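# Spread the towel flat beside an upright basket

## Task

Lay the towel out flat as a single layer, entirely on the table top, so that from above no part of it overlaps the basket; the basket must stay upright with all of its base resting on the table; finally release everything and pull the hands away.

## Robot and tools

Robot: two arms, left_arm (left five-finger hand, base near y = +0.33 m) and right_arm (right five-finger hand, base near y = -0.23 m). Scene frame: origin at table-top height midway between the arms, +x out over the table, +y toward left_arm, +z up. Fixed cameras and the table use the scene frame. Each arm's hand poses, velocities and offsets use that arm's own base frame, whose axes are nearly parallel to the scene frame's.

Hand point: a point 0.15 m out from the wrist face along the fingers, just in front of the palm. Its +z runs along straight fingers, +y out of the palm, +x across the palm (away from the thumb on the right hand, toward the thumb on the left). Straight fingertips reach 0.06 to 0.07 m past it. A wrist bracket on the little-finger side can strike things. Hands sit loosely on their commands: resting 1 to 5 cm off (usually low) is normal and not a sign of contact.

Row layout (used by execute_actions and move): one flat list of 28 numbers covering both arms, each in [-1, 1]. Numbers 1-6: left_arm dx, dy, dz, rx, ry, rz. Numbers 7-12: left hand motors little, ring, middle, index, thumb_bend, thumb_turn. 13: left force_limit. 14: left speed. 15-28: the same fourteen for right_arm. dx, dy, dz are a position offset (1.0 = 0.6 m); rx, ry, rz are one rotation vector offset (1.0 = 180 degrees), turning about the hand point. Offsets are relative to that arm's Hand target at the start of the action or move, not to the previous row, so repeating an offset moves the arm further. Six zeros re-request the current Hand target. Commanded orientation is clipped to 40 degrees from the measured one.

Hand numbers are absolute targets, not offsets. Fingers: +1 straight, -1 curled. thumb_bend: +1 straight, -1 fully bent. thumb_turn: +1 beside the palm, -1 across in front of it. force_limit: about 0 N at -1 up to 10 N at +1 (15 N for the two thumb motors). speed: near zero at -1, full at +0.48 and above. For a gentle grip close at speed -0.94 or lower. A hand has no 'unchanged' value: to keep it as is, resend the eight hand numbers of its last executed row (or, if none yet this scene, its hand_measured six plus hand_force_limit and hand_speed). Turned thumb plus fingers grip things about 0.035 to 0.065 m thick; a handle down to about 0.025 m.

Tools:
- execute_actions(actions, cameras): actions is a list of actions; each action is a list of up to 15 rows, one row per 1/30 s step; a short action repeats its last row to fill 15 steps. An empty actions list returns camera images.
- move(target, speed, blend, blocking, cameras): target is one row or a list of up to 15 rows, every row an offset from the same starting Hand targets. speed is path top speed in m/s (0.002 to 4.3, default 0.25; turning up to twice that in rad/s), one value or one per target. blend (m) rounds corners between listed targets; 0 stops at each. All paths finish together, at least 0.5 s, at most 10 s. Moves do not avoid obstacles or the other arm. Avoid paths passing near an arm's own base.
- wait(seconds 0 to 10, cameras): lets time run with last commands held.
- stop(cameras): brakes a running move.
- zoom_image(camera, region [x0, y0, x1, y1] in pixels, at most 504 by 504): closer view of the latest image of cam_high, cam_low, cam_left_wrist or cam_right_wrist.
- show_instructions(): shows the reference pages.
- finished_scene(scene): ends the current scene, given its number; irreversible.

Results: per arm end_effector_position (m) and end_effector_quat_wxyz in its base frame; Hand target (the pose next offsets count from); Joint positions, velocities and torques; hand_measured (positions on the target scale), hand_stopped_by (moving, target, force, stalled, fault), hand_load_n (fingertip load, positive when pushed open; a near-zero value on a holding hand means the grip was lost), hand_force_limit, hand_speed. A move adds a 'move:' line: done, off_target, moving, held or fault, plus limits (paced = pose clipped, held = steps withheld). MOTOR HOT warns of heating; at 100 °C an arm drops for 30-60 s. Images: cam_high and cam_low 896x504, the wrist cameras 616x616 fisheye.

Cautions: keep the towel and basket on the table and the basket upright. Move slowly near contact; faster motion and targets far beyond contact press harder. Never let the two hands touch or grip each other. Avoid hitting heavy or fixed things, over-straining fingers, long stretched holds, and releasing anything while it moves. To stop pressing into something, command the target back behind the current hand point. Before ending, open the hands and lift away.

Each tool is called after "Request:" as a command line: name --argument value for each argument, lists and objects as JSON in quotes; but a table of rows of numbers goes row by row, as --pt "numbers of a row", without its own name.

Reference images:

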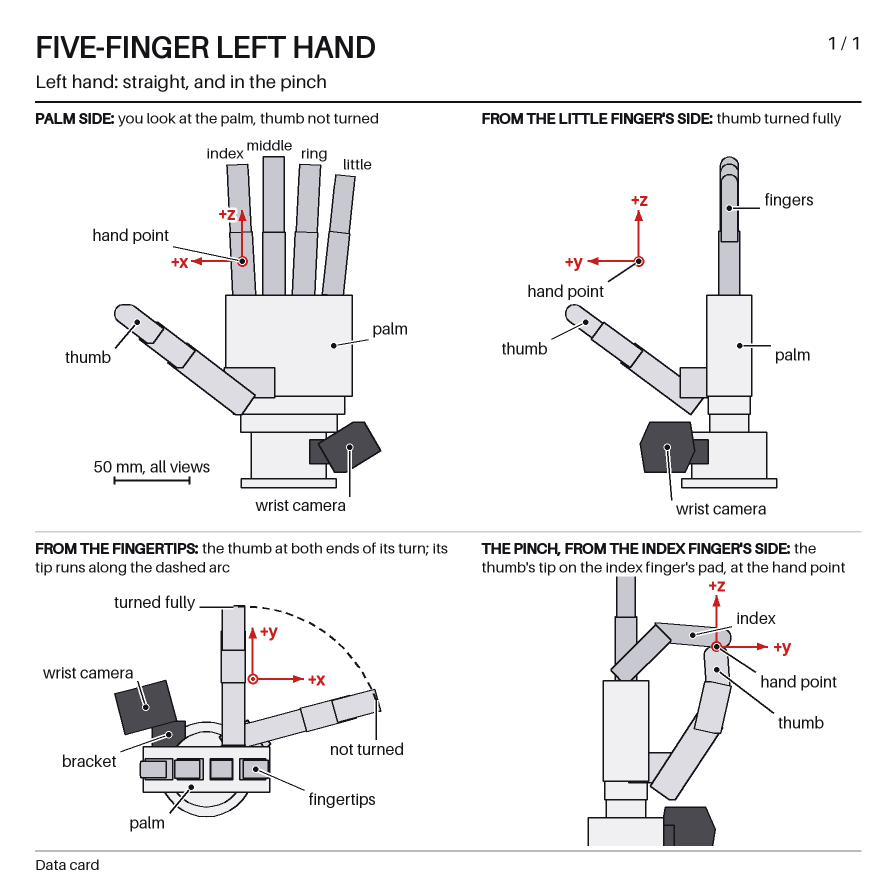

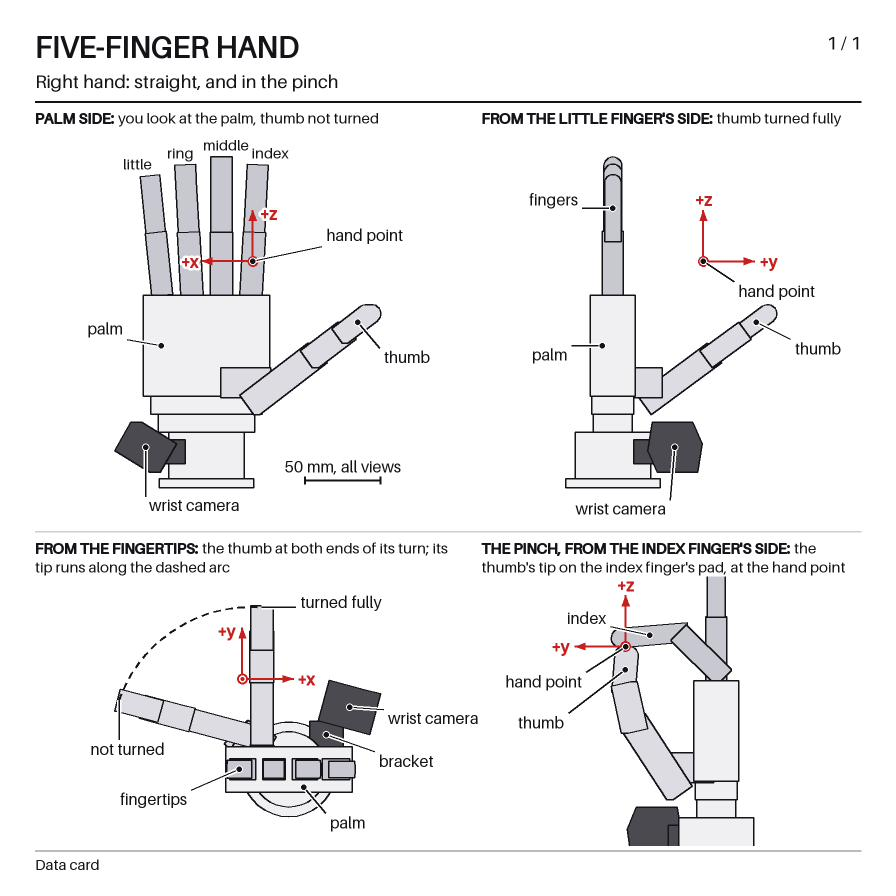

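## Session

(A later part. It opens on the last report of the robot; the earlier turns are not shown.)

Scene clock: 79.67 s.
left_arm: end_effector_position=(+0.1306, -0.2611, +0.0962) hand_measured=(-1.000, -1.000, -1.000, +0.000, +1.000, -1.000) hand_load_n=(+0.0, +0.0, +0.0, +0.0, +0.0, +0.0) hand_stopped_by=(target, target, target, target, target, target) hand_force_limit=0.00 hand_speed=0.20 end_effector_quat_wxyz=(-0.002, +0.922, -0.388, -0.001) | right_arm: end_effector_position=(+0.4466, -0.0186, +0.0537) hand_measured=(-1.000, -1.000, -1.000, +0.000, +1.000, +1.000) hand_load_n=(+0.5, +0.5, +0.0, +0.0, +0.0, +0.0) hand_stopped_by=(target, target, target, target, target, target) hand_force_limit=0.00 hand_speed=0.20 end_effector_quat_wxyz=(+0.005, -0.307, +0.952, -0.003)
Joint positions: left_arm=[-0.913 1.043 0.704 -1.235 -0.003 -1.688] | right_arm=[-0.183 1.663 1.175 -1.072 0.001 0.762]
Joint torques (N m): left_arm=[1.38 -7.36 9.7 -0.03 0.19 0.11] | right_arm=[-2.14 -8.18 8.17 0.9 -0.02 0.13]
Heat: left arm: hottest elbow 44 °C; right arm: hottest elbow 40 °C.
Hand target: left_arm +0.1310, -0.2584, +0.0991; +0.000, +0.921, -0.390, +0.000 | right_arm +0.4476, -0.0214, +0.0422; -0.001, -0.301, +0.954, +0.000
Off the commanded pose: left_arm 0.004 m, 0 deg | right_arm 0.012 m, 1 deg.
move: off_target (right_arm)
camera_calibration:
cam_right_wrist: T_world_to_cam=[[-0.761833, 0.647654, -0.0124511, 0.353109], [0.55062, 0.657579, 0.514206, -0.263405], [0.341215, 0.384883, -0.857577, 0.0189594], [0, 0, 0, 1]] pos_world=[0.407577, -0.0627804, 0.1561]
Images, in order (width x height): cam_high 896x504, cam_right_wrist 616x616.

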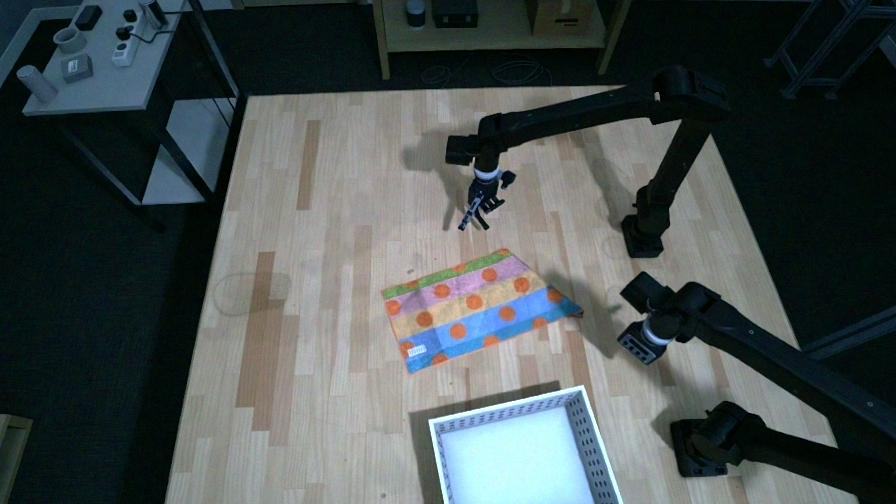

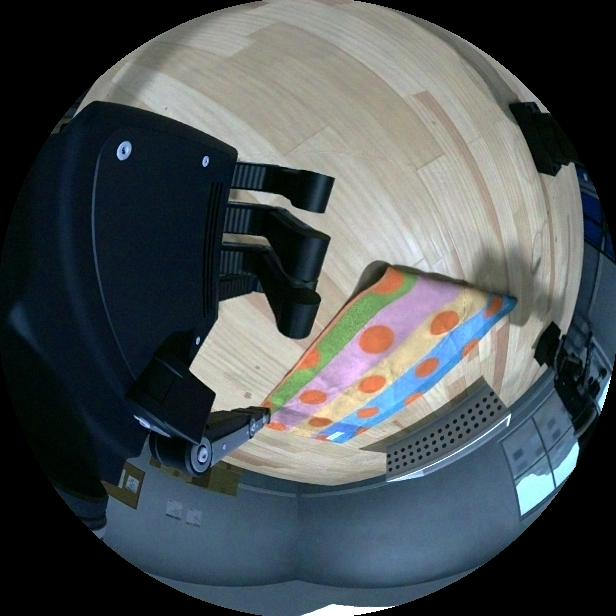

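Request:
execute_actions --actions '[]'

Scene clock: 81.50 s.
left_arm: end_effector_position=(+0.1306, -0.2611, +0.0962) hand_measured=(-1.000, -1.000, -1.000, +0.000, +1.000, -1.000) hand_load_n=(+0.0, +0.0, +0.0, +0.0, +0.0, +0.0) hand_stopped_by=(target, target, target, target, target, target) hand_force_limit=0.00 hand_speed=0.20 end_effector_quat_wxyz=(-0.002, +0.922, -0.388, -0.001) | right_arm: end_effector_position=(+0.4466, -0.0186, +0.0537) hand_measured=(-1.000, -1.000, -1.000, +0.000, +1.000, +1.000) hand_load_n=(+0.0, +0.0, +0.0, +0.0, +0.0, +0.0) hand_stopped_by=(target, target, target, target, target, target) hand_force_limit=0.00 hand_speed=0.20 end_effector_quat_wxyz=(+0.005, -0.307, +0.952, -0.003)
Joint positions: left_arm=[-0.913 1.043 0.704 -1.235 -0.003 -1.688] | right_arm=[-0.183 1.663 1.175 -1.072 0.001 0.762]
Joint velocities: within noise
Joint torques (N m): left_arm=[1.73 -7.59 9.72 -0.08 0.19 0.13] | right_arm=[-1.9 -7.94 8.01 0.98 -0.04 0.13]
Heat: left arm: hottest elbow 44 °C; right arm: hottest elbow 40 °C.
Hand target: left_arm +0.1310, -0.2584, +0.0991; +0.000, +0.921, -0.390, +0.000 | right_arm +0.4476, -0.0214, +0.0422; -0.001, -0.301, +0.954, +0.000
Off the commanded pose: left_arm 0.004 m, 0 deg | right_arm 0.012 m, 1 deg.
camera_calibration:
cam_left_wrist: T_world_to_cam=[[0.888711, 0.457586, 0.0284139, 0.00252957], [0.371558, -0.755164, 0.540067, -0.300274], [0.268585, -0.469406, -0.841142, 0.0380248], [0, 0, 0, 1]] pos_world=[0.0991083, -0.210065, 0.194081]
cam_right_wrist: T_world_to_cam=[[-0.761833, 0.647654, -0.0124511, 0.353109], [0.55062, 0.657579, 0.514206, -0.263405], [0.341215, 0.384883, -0.857577, 0.0189594], [0, 0, 0, 1]] pos_world=[0.407577, -0.0627804, 0.1561]

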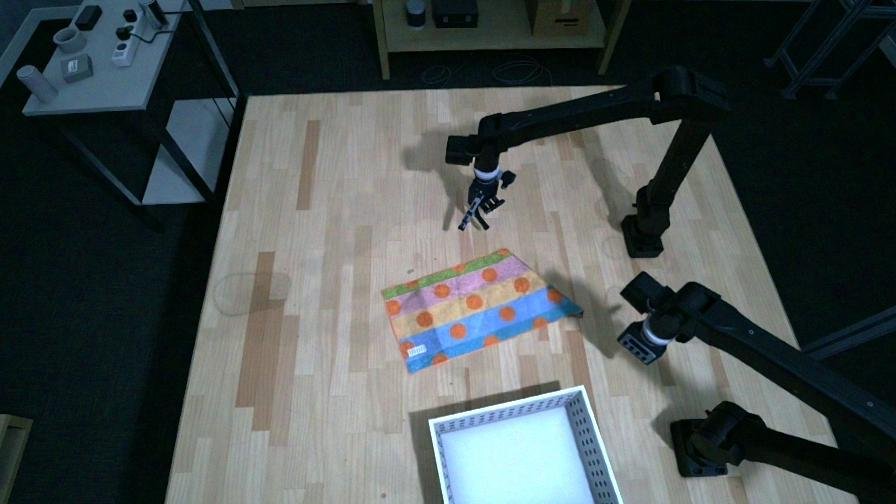

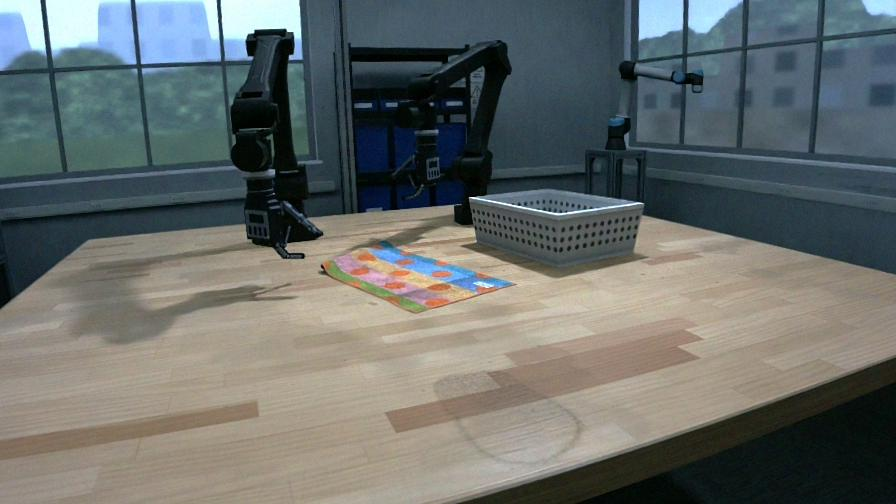

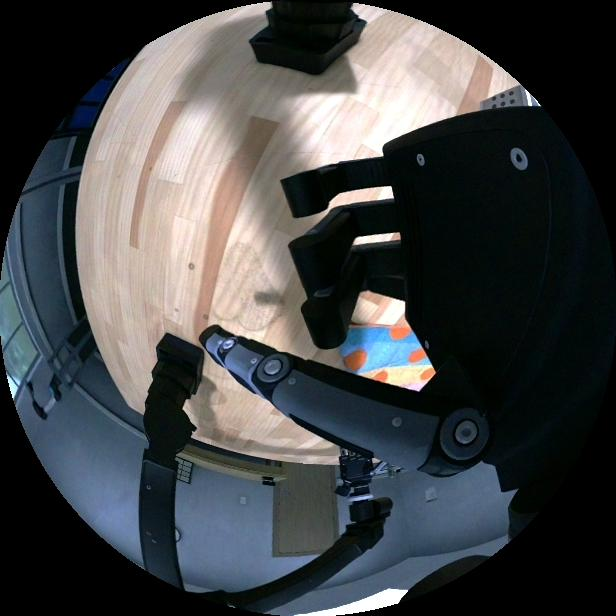

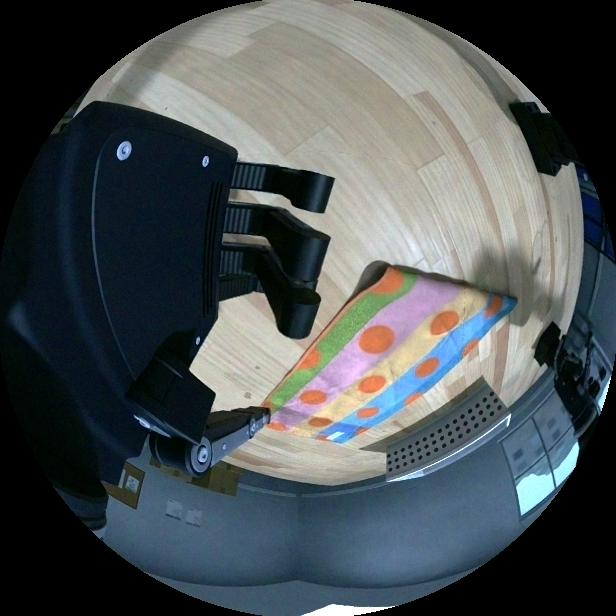

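Request:
zoom_image --camera "cam_right_wrist" --region '[230, 220, 530, 460]'

Request:
zoom_image --camera "cam_high" --region '[370, 200, 610, 390]'

Request:
zoom_image --camera "cam_low" --region '[230, 200, 530, 330]'

Scaled by 1.680 from the camera's 616x616 image, which has a finer 880x880 frame.

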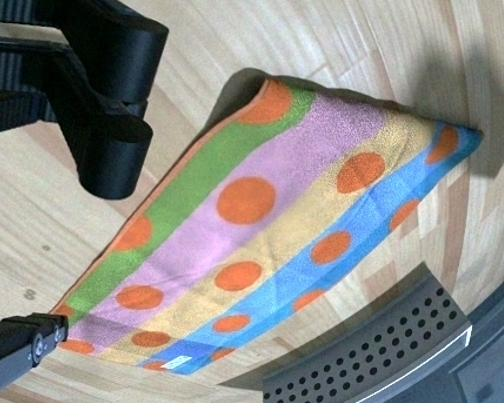

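Scaled by 2.100 from the camera's 896x504 image, which has a finer 1280x720 frame.

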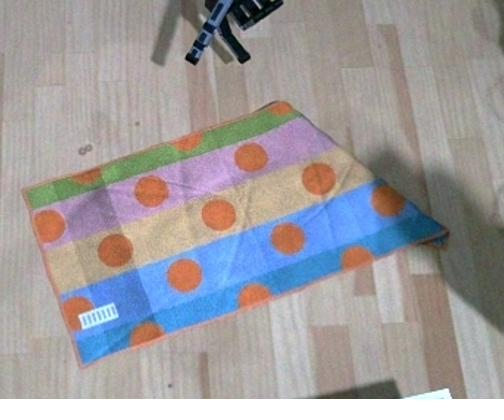

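Scaled by 1.680 from the camera's 896x504 image, which has a finer 1280x720 frame.

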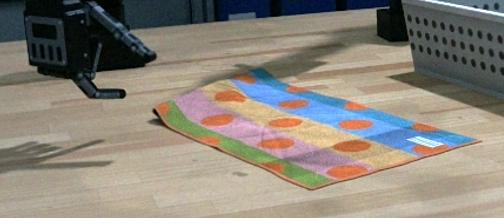

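Request:
move --target '[0,0,0,0,0,0,-1,-1,-1,0,1,-1,0,0.2,0.0043,0.0267,-0.057,0,0,0,-1,-1,-1,0,1,-1,0,0.2]' --speed 0.15 --cameras '["cam_right_wrist","cam_low"]'

Scene clock: 85.03 s.
left_arm: end_effector_position=(+0.1306, -0.2611, +0.0962) hand_measured=(-1.000, -1.000, -1.000, +0.000, +1.000, -1.000) hand_load_n=(+0.0, +0.0, +0.0, +0.0, +0.0, +0.0) hand_stopped_by=(target, target, target, target, target, target) hand_force_limit=0.00 hand_speed=0.20 end_effector_quat_wxyz=(-0.002, +0.922, -0.388, -0.001) | right_arm: end_effector_position=(+0.4495, -0.0100, +0.0194) hand_measured=(-1.000, -1.000, -1.000, +0.000, +1.000, -1.000) hand_load_n=(+0.0, +0.0, +0.0, +0.5, -0.5, +0.0) hand_stopped_by=(target, target, target, target, target, target) hand_force_limit=0.00 hand_speed=0.20 end_effector_quat_wxyz=(+0.005, -0.300, +0.954, -0.003)
Joint positions: left_arm=[-0.913 1.043 0.704 -1.235 -0.003 -1.688] | right_arm=[-0.165 1.711 1.134 -0.983 0.001 0.796]
Joint torques (N m): left_arm=[1.79 -7.3 9.72 -0.08 0.18 0.12] | right_arm=[-0.38 -8.47 7.68 1.06 -0.01 0.18]
Heat: left arm: hottest elbow 43 °C; right arm: hottest elbow 40 °C.
Hand target: left_arm +0.1310, -0.2584, +0.0991; +0.000, +0.921, -0.390, +0.000 | right_arm +0.4503, -0.0052, +0.0081; -0.001, -0.301, +0.954, +0.000
Off the commanded pose: left_arm 0.004 m, 0 deg | right_arm 0.012 m, 1 deg.
move: off_target (right_arm)
camera_calibration:
cam_right_wrist: T_world_to_cam=[[-0.751896, 0.659168, -0.0122873, 0.344989], [0.560491, 0.648929, 0.514529, -0.257631], [0.347134, 0.379985, -0.857385, -0.0174929], [0, 0, 0, 1]] pos_world=[0.409868, -0.0535741, 0.1218]
Images, in order (width x height): cam_low 896x504, cam_right_wrist 616x616.

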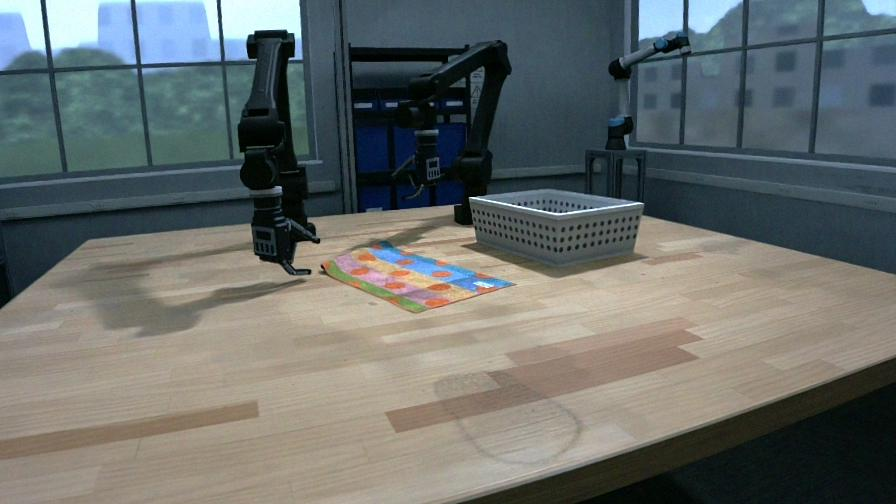

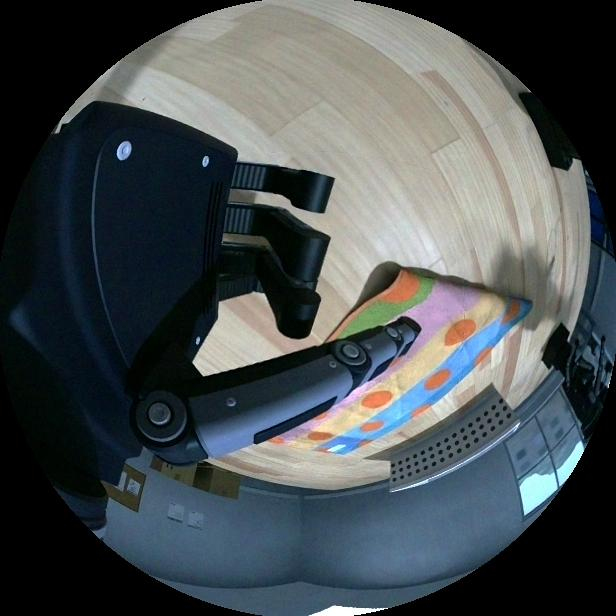

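Request:
move --pt "0 0 0 0 0 0 -1 -1 -1 0 1 -1 0 0.2 0 0 -0.0185 0 0 0 -1 -1 -1 0 1 -1 0 0.2" --pt "0 0 0 0 0 0 -1 -1 -1 0 1 -1 0 0.2 -0.0725 0.104 -0.0185 0 0 0 -1 -1 -1 0 1 -1 0 0.2" --speed 0.1 --cameras '["cam_right_wrist","cam_low","cam_high"]'

Scene clock: 87.93 s.
left_arm: end_effector_position=(+0.1306, -0.2611, +0.0962) hand_measured=(-1.000, -1.000, -1.000, +0.000, +1.000, -1.000) hand_load_n=(+0.0, +0.0, +0.0, +0.0, +0.0, +0.0) hand_stopped_by=(target, target, target, target, target, target) hand_force_limit=0.00 hand_speed=0.20 end_effector_quat_wxyz=(-0.002, +0.922, -0.388, -0.001) | right_arm: end_effector_position=(+0.4157, +0.0479, +0.0057) hand_measured=(-1.000, -1.000, -1.000, +0.000, +1.000, -1.000) hand_load_n=(+0.0, +0.0, +0.0, -2.5, +0.0, +0.0) hand_stopped_by=(target, target, target, target, target, target) hand_force_limit=0.00 hand_speed=0.20 end_effector_quat_wxyz=(+0.007, -0.295, +0.955, -0.003)
Joint positions: left_arm=[-0.913 1.043 0.704 -1.235 -0.003 -1.688] | right_arm=[-0.043 1.639 0.994 -0.911 0.002 0.928]
Joint torques (N m): left_arm=[1.61 -7.47 9.73 -0.01 0.16 0.12] | right_arm=[-0.26 -8.59 6.01 0.79 -0.04 0.17]
Heat: left arm: hottest elbow 43 °C; right arm: hottest elbow 40 °C.
Hand target: left_arm +0.1310, -0.2584, +0.0991; +0.000, +0.921, -0.390, +0.000 | right_arm +0.4066, +0.0571, -0.0031; -0.001, -0.301, +0.954, +0.000
Off the commanded pose: left_arm 0.004 m, 0 deg | right_arm 0.015 m, 1 deg.
move: off_target (right_arm)
camera_calibration:
cam_right_wrist: T_world_to_cam=[[-0.744721, 0.667213, -0.0147712, 0.277893], [0.565313, 0.642438, 0.517391, -0.270831], [0.3547, 0.376962, -0.855621, -0.0425809], [0, 0, 0, 1]] pos_world=[0.37516, 0.00463018, 0.107797]
Images, in order (width x height): cam_high 896x504, cam_low 896x504, cam_right_wrist 616x616.

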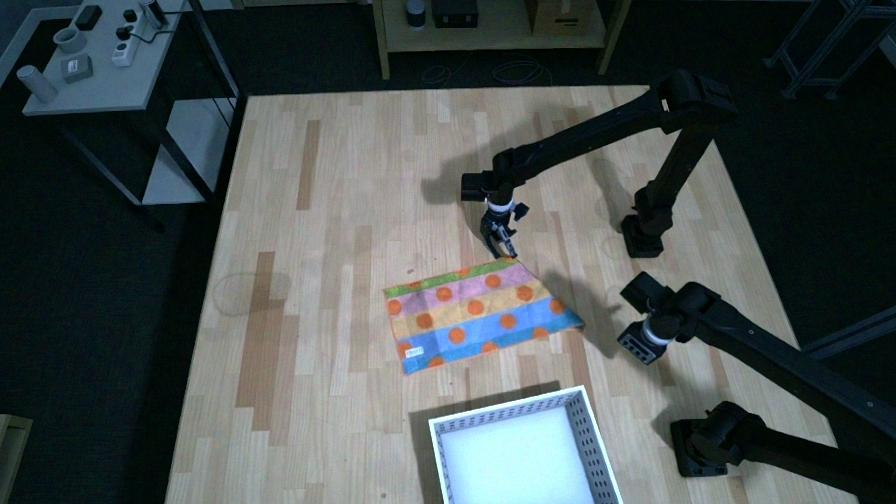

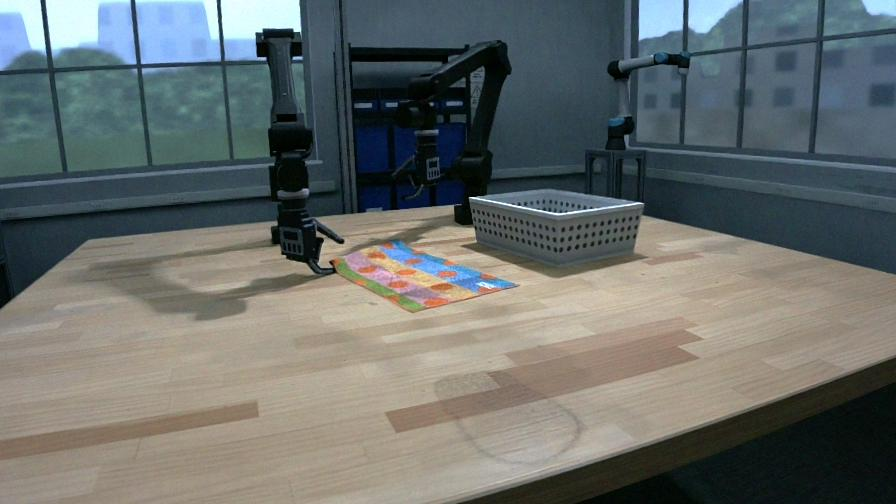

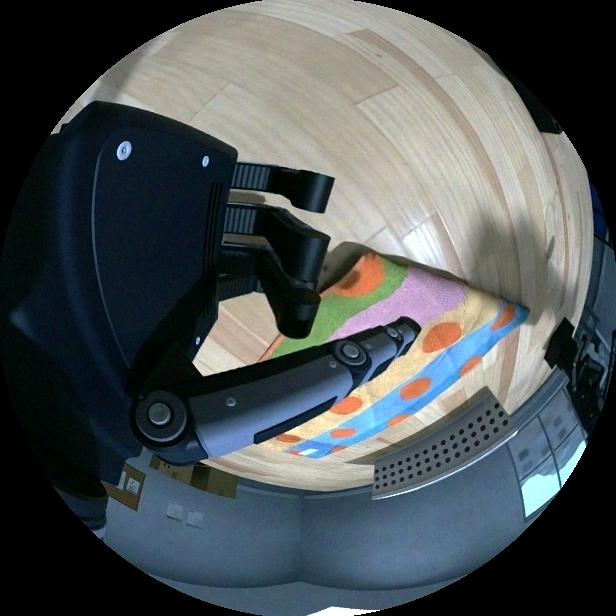

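Request:
zoom_image --camera "cam_high" --region '[370, 200, 610, 390]'

Request:
zoom_image --camera "cam_low" --region '[250, 190, 470, 310]'

Request:
zoom_image --camera "cam_right_wrist" --region '[200, 200, 460, 420]'

Scaled by 2.100 from the camera's 896x504 image, which has a finer 1280x720 frame.

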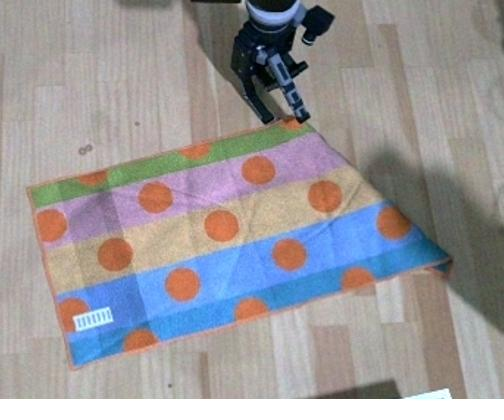

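Scaled by 2.291 from the camera's 896x504 image, which has a finer 1280x720 frame.

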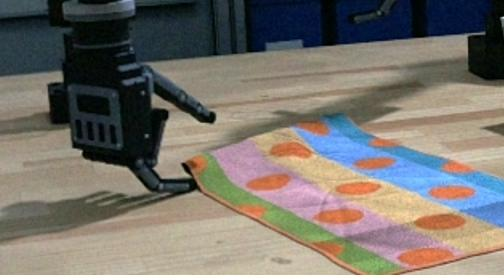

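Scaled by 1.938 from the camera's 616x616 image, which has a finer 880x880 frame.

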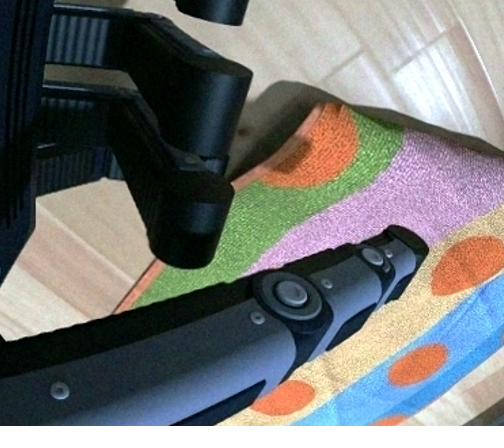

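Request:
move --pt "0.389 -0.2255 0.02 0 0 0 -1 -1 -1 0 -1 -1 0 0.2 0.05 -0.07 0.005 0 0 -0.0833 -1 -1 -1 0 1 -1 0 0.2" --pt "0.389 -0.2255 0.02 0 0 0 1 1 1 1 -1 -1 0 0.2 0.05 -0.07 0.005 0 0 -0.0833 -1 -1 -1 0 1 -1 0 0.2" --speed 0.25 --cameras '["cam_right_wrist","cam_low","cam_high"]'

Scene clock: 96.30 s.
left_arm: end_effector_position=(+0.3510, -0.3867, +0.1070) hand_measured=(+1.000, +1.000, -0.970, +1.000, +0.448, -1.000) hand_load_n=(+0.0, +0.0, -18.0, +0.5, +10.0, +4.0) hand_stopped_by=(target, target, stalled, target, force, target) hand_force_limit=0.00 hand_speed=0.20 end_effector_quat_wxyz=(-0.003, +0.922, -0.387, -0.005) | right_arm: end_effector_position=(+0.4283, +0.0236, +0.0062) hand_measured=(-1.000, -1.000, -1.000, +0.000, +1.000, -1.000) hand_load_n=(+0.0, +0.5, +0.0, -3.0, +0.0, +0.0) hand_stopped_by=(target, target, target, target, target, target) hand_force_limit=0.00 hand_speed=0.20 end_effector_quat_wxyz=(+0.007, -0.189, +0.982, +0.000)
Joint positions: left_arm=[-0.714 1.689 1.361 -1.254 -0.002 -1.491] | right_arm=[-0.104 1.639 0.994 -0.912 -0.004 1.087]
Joint torques (N m): left_arm=[1.2 -15.79 13.82 -0.03 0.14 0.12] | right_arm=[-1.96 -6.24 9.59 0.02 0.16 0.17]
Heat: left arm: hottest elbow 44 °C; right arm: hottest elbow 40 °C.
Hand target: left_arm +0.3643, -0.3939, +0.1110; +0.000, +0.921, -0.390, +0.000 | right_arm +0.4366, +0.0150, +0.0000; -0.001, -0.174, +0.985, +0.000
Off the commanded pose: left_arm 0.016 m, 1 deg | right_arm 0.013 m, 2 deg.
move: off_target (left_arm, right_arm); target 2's new numbers were sent with left_arm's hand 0.015 m and 1 deg from that target
camera_calibration:
cam_right_wrist: T_world_to_cam=[[-0.581805, 0.813289, -0.00802382, 0.230165], [0.691369, 0.499735, 0.521799, -0.313392], [0.428383, 0.298038, -0.853031, -0.0671501], [0, 0, 0, 1]] pos_world=[0.379347, -0.0105648, 0.108093]
Images, in order (width x height): cam_high 896x504, cam_low 896x504, cam_right_wrist 616x616.

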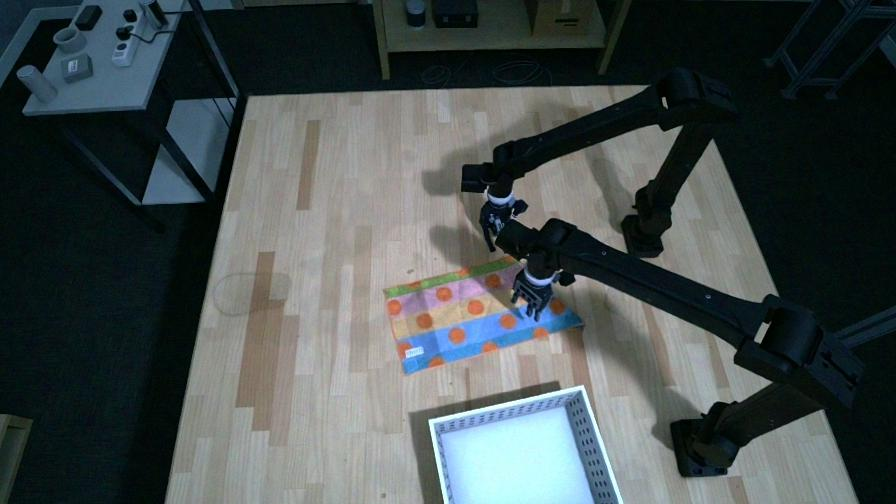

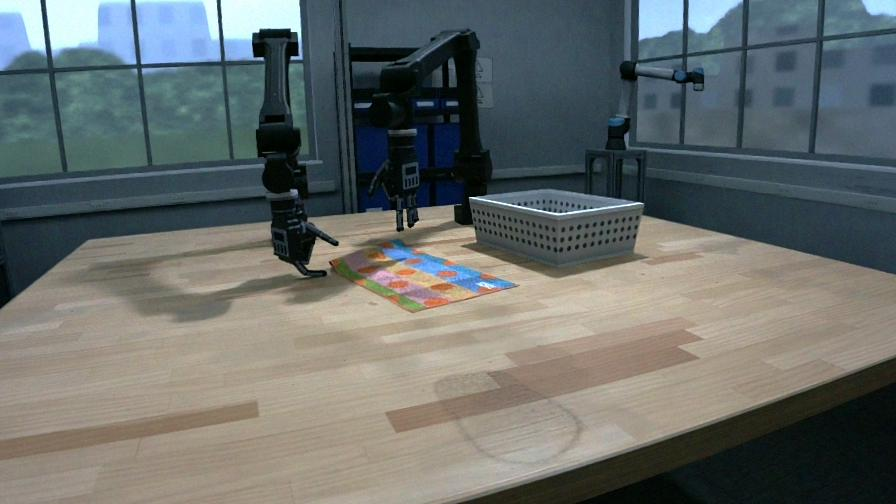

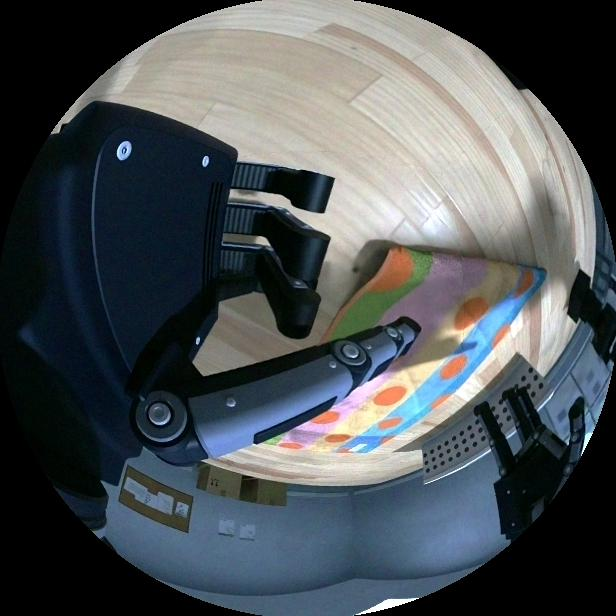

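Request:
move --pt "0 0 0 0 0 0 1 1 -0.97 1 1 -1 0 0.2 0 0 0 0 0 0 -1 -1 -1 0 1 -1 0 0.2" --pt "0 0 0 0 0 0 1 1 1 1 1 -1 0 0.2 0 0 0 0 0 0 -1 -1 -1 0 1 -1 0 0.2" --cameras '["cam_high","cam_right_wrist"]'

Scene clock: 98.27 s.
left_arm: end_effector_position=(+0.3510, -0.3867, +0.1070) hand_measured=(+1.000, +1.000, +1.000, +1.000, +1.000, -1.000) hand_load_n=(+0.0, +0.0, +0.0, +0.0, +0.0, +0.0) hand_stopped_by=(target, target, target, target, target, target) hand_force_limit=0.00 hand_speed=0.20 end_effector_quat_wxyz=(-0.003, +0.922, -0.387, -0.005) | right_arm: end_effector_position=(+0.4283, +0.0236, +0.0062) hand_measured=(-1.000, -1.000, -1.000, +0.000, +1.000, -1.000) hand_load_n=(+0.0, +0.0, +0.0, -3.0, +0.0, +0.0) hand_stopped_by=(target, target, target, target, target, target) hand_force_limit=0.00 hand_speed=0.20 end_effector_quat_wxyz=(+0.007, -0.189, +0.982, +0.000)
Joint positions: left_arm=[-0.714 1.689 1.361 -1.254 -0.002 -1.491] | right_arm=[-0.104 1.639 0.994 -0.912 -0.004 1.087]
Joint torques (N m): left_arm=[1.38 -15.56 13.82 -0.13 0.13 0.11] | right_arm=[-2.32 -6.24 9.81 0.12 0.15 0.22]
Heat: left arm: hottest elbow 44 °C; right arm: hottest elbow 40 °C.
Hand target: left_arm +0.3643, -0.3939, +0.1110; +0.000, +0.921, -0.390, +0.000 | right_arm +0.4366, +0.0150, +0.0000; -0.001, -0.174, +0.985, +0.000
Off the commanded pose: left_arm 0.016 m, 1 deg | right_arm 0.013 m, 2 deg.
move: off_target (left_arm, right_arm); target 2's new numbers were sent with left_arm's hand 0.016 m and 1 deg from that target
camera_calibration:
cam_right_wrist: T_world_to_cam=[[-0.581805, 0.813289, -0.00802382, 0.230165], [0.691369, 0.499735, 0.521799, -0.313392], [0.428383, 0.298038, -0.853031, -0.0671501], [0, 0, 0, 1]] pos_world=[0.379347, -0.0105648, 0.108093]
Images, in order (width x height): cam_high 896x504, cam_right_wrist 616x616.

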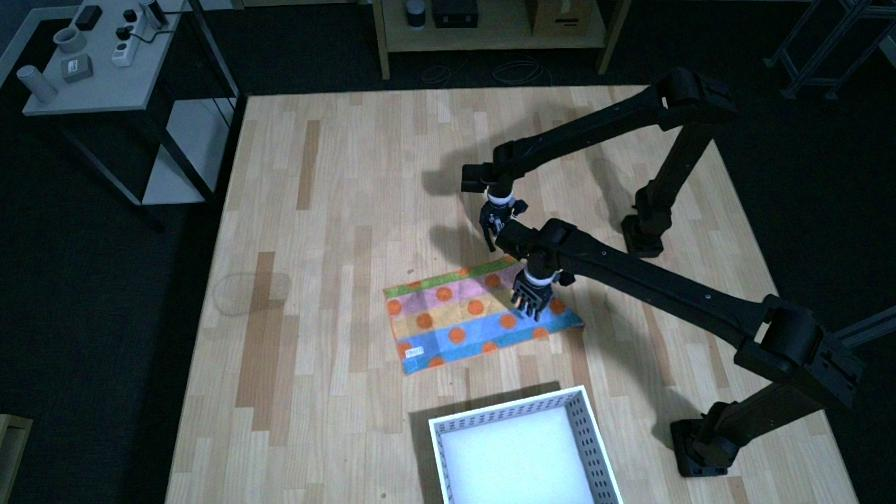

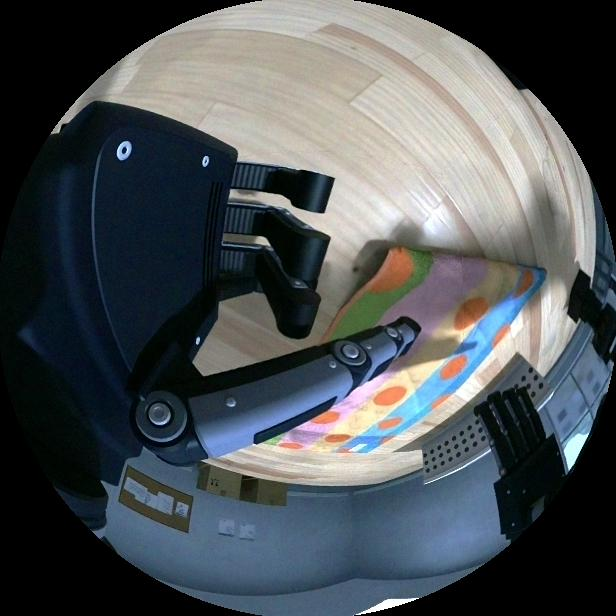

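Request:
move --pt "0 0 -0.155 0 0 0 1 1 1 1 1 -1 0 0.2 -0.0527 -0.0083 0 0 0 0 -1 -1 -1 0 1 -1 0 0.2" --pt "0 0 -0.155 0 0 0 1 1 1 1 1 -1 0 0.2 -0.0985 0.12 0 0 0 0 -1 -1 -1 0 1 -1 0 0.2" --speed '[0.12,0.1]' --cameras '["cam_high","cam_low","cam_right_wrist"]'

Scene clock: 103.40 s.
left_arm: end_effector_position=(+0.3622, -0.3965, +0.0406) hand_measured=(+1.000, +1.000, +1.000, +1.000, +1.000, -1.000) hand_load_n=(+0.0, +0.0, -0.5, +0.0, +0.0, +0.0) hand_stopped_by=(target, target, target, target, target, target) hand_force_limit=0.00 hand_speed=0.20 end_effector_quat_wxyz=(+0.002, +0.922, -0.387, +0.011) | right_arm: end_effector_position=(+0.3845, +0.0796, +0.0058) hand_measured=(-1.000, -1.000, -1.000, +0.000, +1.000, -1.000) hand_load_n=(+0.0, +0.0, +0.0, -2.5, +0.0, +0.0) hand_stopped_by=(target, target, target, target, target, target) hand_force_limit=0.00 hand_speed=0.20 end_effector_quat_wxyz=(+0.003, -0.169, +0.986, -0.001)
Joint positions: left_arm=[-0.714 1.773 1.284 -1.06 -0.002 -1.491] | right_arm=[0.035 1.532 0.86 -0.893 0 1.267]
Joint torques (N m): left_arm=[1.32 -15.21 8.51 1.09 0.17 0.11] | right_arm=[0.21 -6.71 6.23 0.92 0.01 0.18]
Heat: left arm: hottest elbow 45 °C; right arm: hottest elbow 40 °C.
Hand target: left_arm +0.3642, -0.3938, +0.0180; +0.000, +0.921, -0.390, -0.001 | right_arm +0.3775, +0.0872, -0.0001; -0.001, -0.174, +0.985, +0.000
Off the commanded pose: left_arm 0.023 m, 1 deg | right_arm 0.012 m, 1 deg.
move: off_target (left_arm, right_arm)
camera_calibration:
cam_right_wrist: T_world_to_cam=[[-0.548188, 0.836336, -0.00572973, 0.144449], [0.715163, 0.472293, 0.515248, -0.317691], [0.433627, 0.278355, -0.857022, -0.0658309], [0, 0, 0, 1]] pos_world=[0.334932, 0.0475593, 0.108099]
Images, in order (width x height): cam_high 896x504, cam_low 896x504, cam_right_wrist 616x616.

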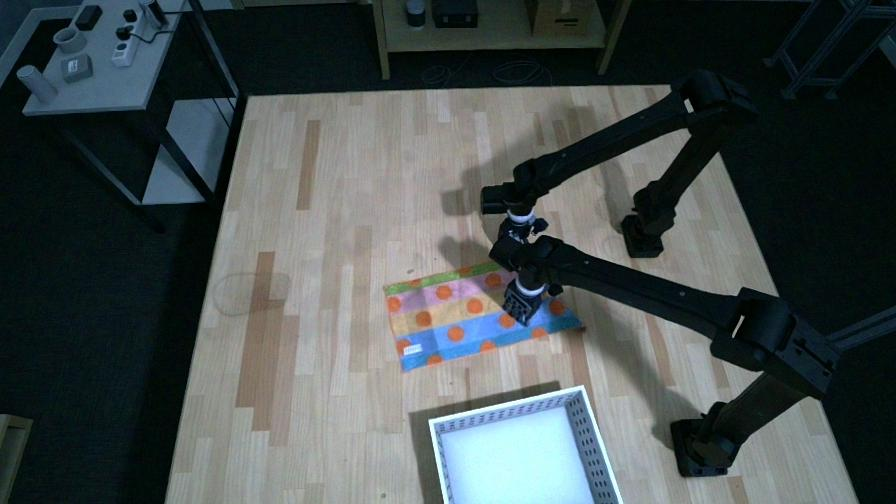

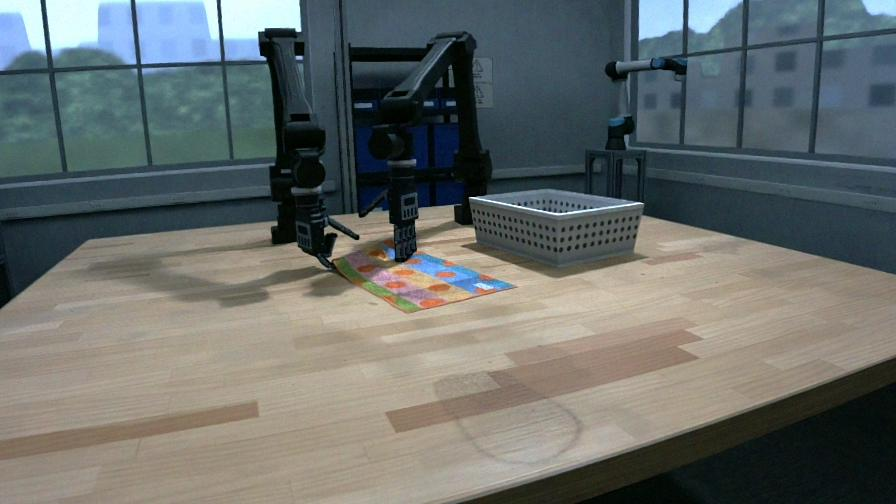

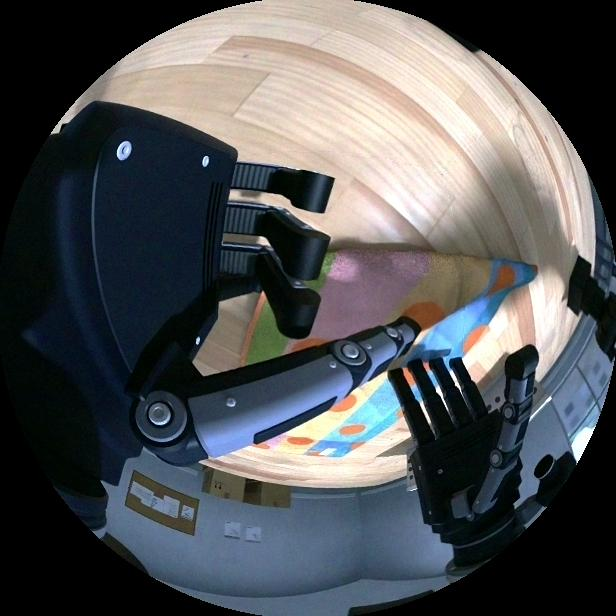

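Request:
zoom_image --camera "cam_right_wrist" --region '[200, 200, 460, 420]'

Request:
zoom_image --camera "cam_low" --region '[270, 190, 490, 310]'

Request:
zoom_image --camera "cam_left_wrist" --region '[200, 200, 500, 460]'

Scaled by 1.938 from the camera's 616x616 image, which has a finer 880x880 frame.

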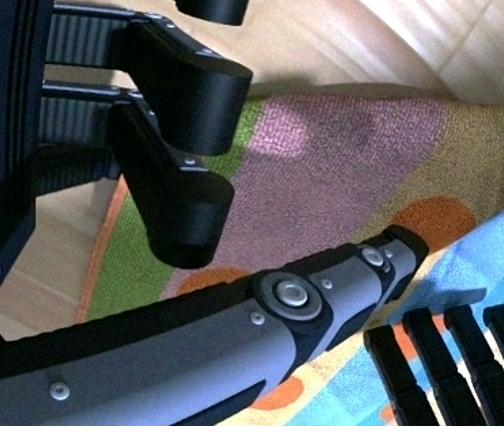

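Scaled by 2.291 from the camera's 896x504 image, which has a finer 1280x720 frame.

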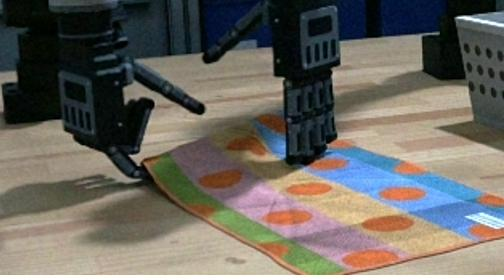

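This scene's latest camera images include none from cam_left_wrist. They are from: cam_high, cam_low, cam_right_wrist. cam_left_wrist's image comes with the result of a call that names it in "cameras".

Request:
move --target '[0,0,0,0,0,0,1,1,1,1,1,-1,0,0.2,0,0,0,0,0,0,-1,-1,-1,-0.4,-0.15,-1,-0.3,-0.6]' --cameras '["cam_low","cam_right_wrist","cam_left_wrist"]'

Scene clock: 107.10 s.
left_arm: end_effector_position=(+0.3622, -0.3965, +0.0406) hand_measured=(+1.000, +1.000, +1.000, +1.000, +1.000, -1.000) hand_load_n=(+0.0, +0.0, +0.0, +0.0, +0.0, +0.0) hand_stopped_by=(target, target, target, target, target, target) hand_force_limit=0.00 hand_speed=0.20 end_effector_quat_wxyz=(+0.002, +0.922, -0.387, +0.011) | right_arm: end_effector_position=(+0.3784, +0.0824, +0.0023) hand_measured=(-1.000, -1.000, -1.000, -0.400, +0.474, -1.000) hand_load_n=(+0.0, +0.0, -0.5, +0.5, +5.0, +2.0) hand_stopped_by=(target, target, target, target, force, target) hand_force_limit=-0.30 hand_speed=-0.60 end_effector_quat_wxyz=(-0.002, -0.171, +0.985, +0.000)
Joint positions: left_arm=[-0.714 1.773 1.284 -1.06 -0.002 -1.49] | right_arm=[0.043 1.532 0.849 -0.892 0 1.269]
Joint torques (N m): left_arm=[1.38 -15.44 8.5 1.06 0.16 0.12] | right_arm=[-0.26 -6.65 6.91 0.79 -0.04 0.17]
Heat: left arm: hottest elbow 45 °C; right arm: hottest elbow 40 °C.
Hand target: left_arm +0.3642, -0.3938, +0.0180; +0.000, +0.921, -0.390, -0.001 | right_arm +0.3775, +0.0871, +0.0000; -0.001, -0.174, +0.985, +0.000
Off the commanded pose: left_arm 0.023 m, 1 deg | right_arm 0.005 m, 0 deg.
move: off_target (left_arm)
camera_calibration:
cam_left_wrist: T_world_to_cam=[[0.887221, 0.459882, 0.0366991, -0.138605], [0.362913, -0.744829, 0.559932, -0.452126], [0.284837, -0.483465, -0.827725, -0.146502], [0, 0, 0, 1]] pos_world=[0.328785, -0.343842, 0.136983]
cam_right_wrist: T_world_to_cam=[[-0.55268, 0.833394, -0.000195226, 0.140627], [0.718081, 0.476327, 0.507418, -0.314218], [0.422972, 0.280299, -0.8617, -0.0630874], [0, 0, 0, 1]] pos_world=[0.33004, 0.0501565, 0.105105]
Images, in order (width x height): cam_low 896x504, cam_left_wrist 616x616, cam_right_wrist 616x616.

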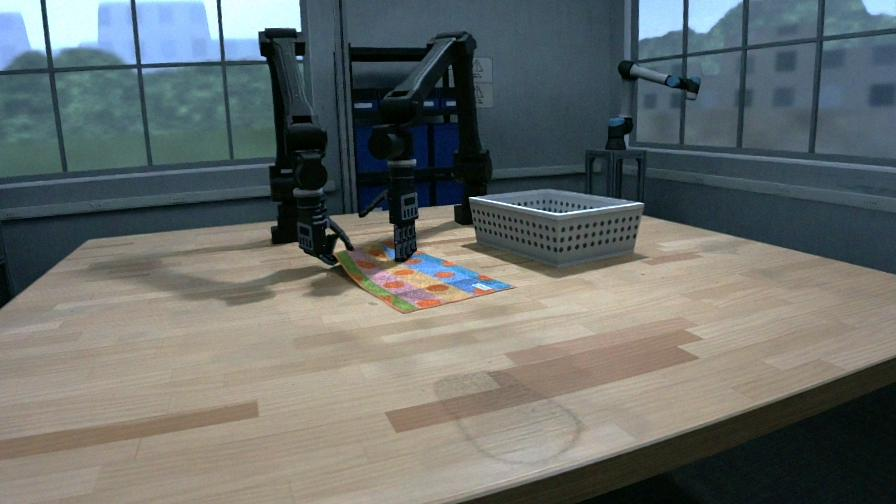

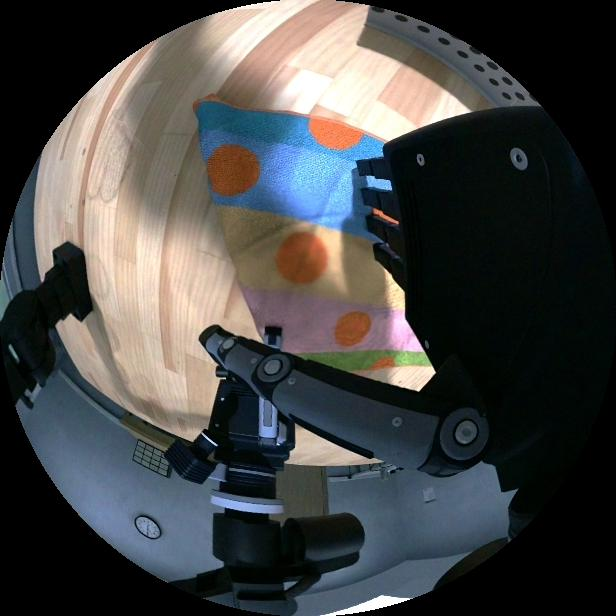

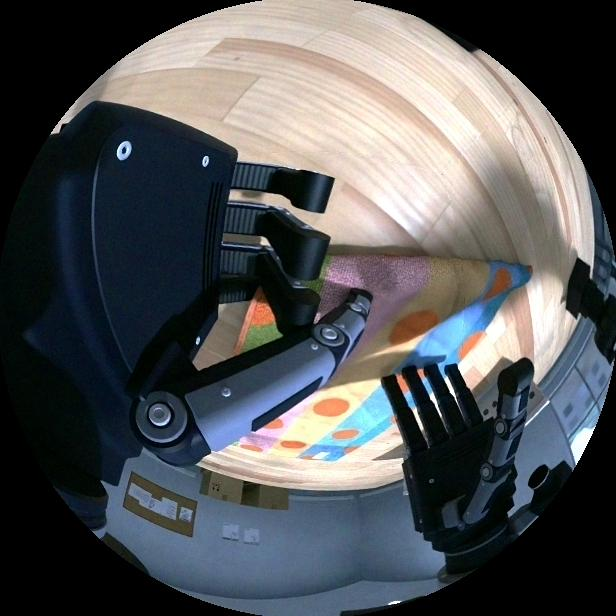

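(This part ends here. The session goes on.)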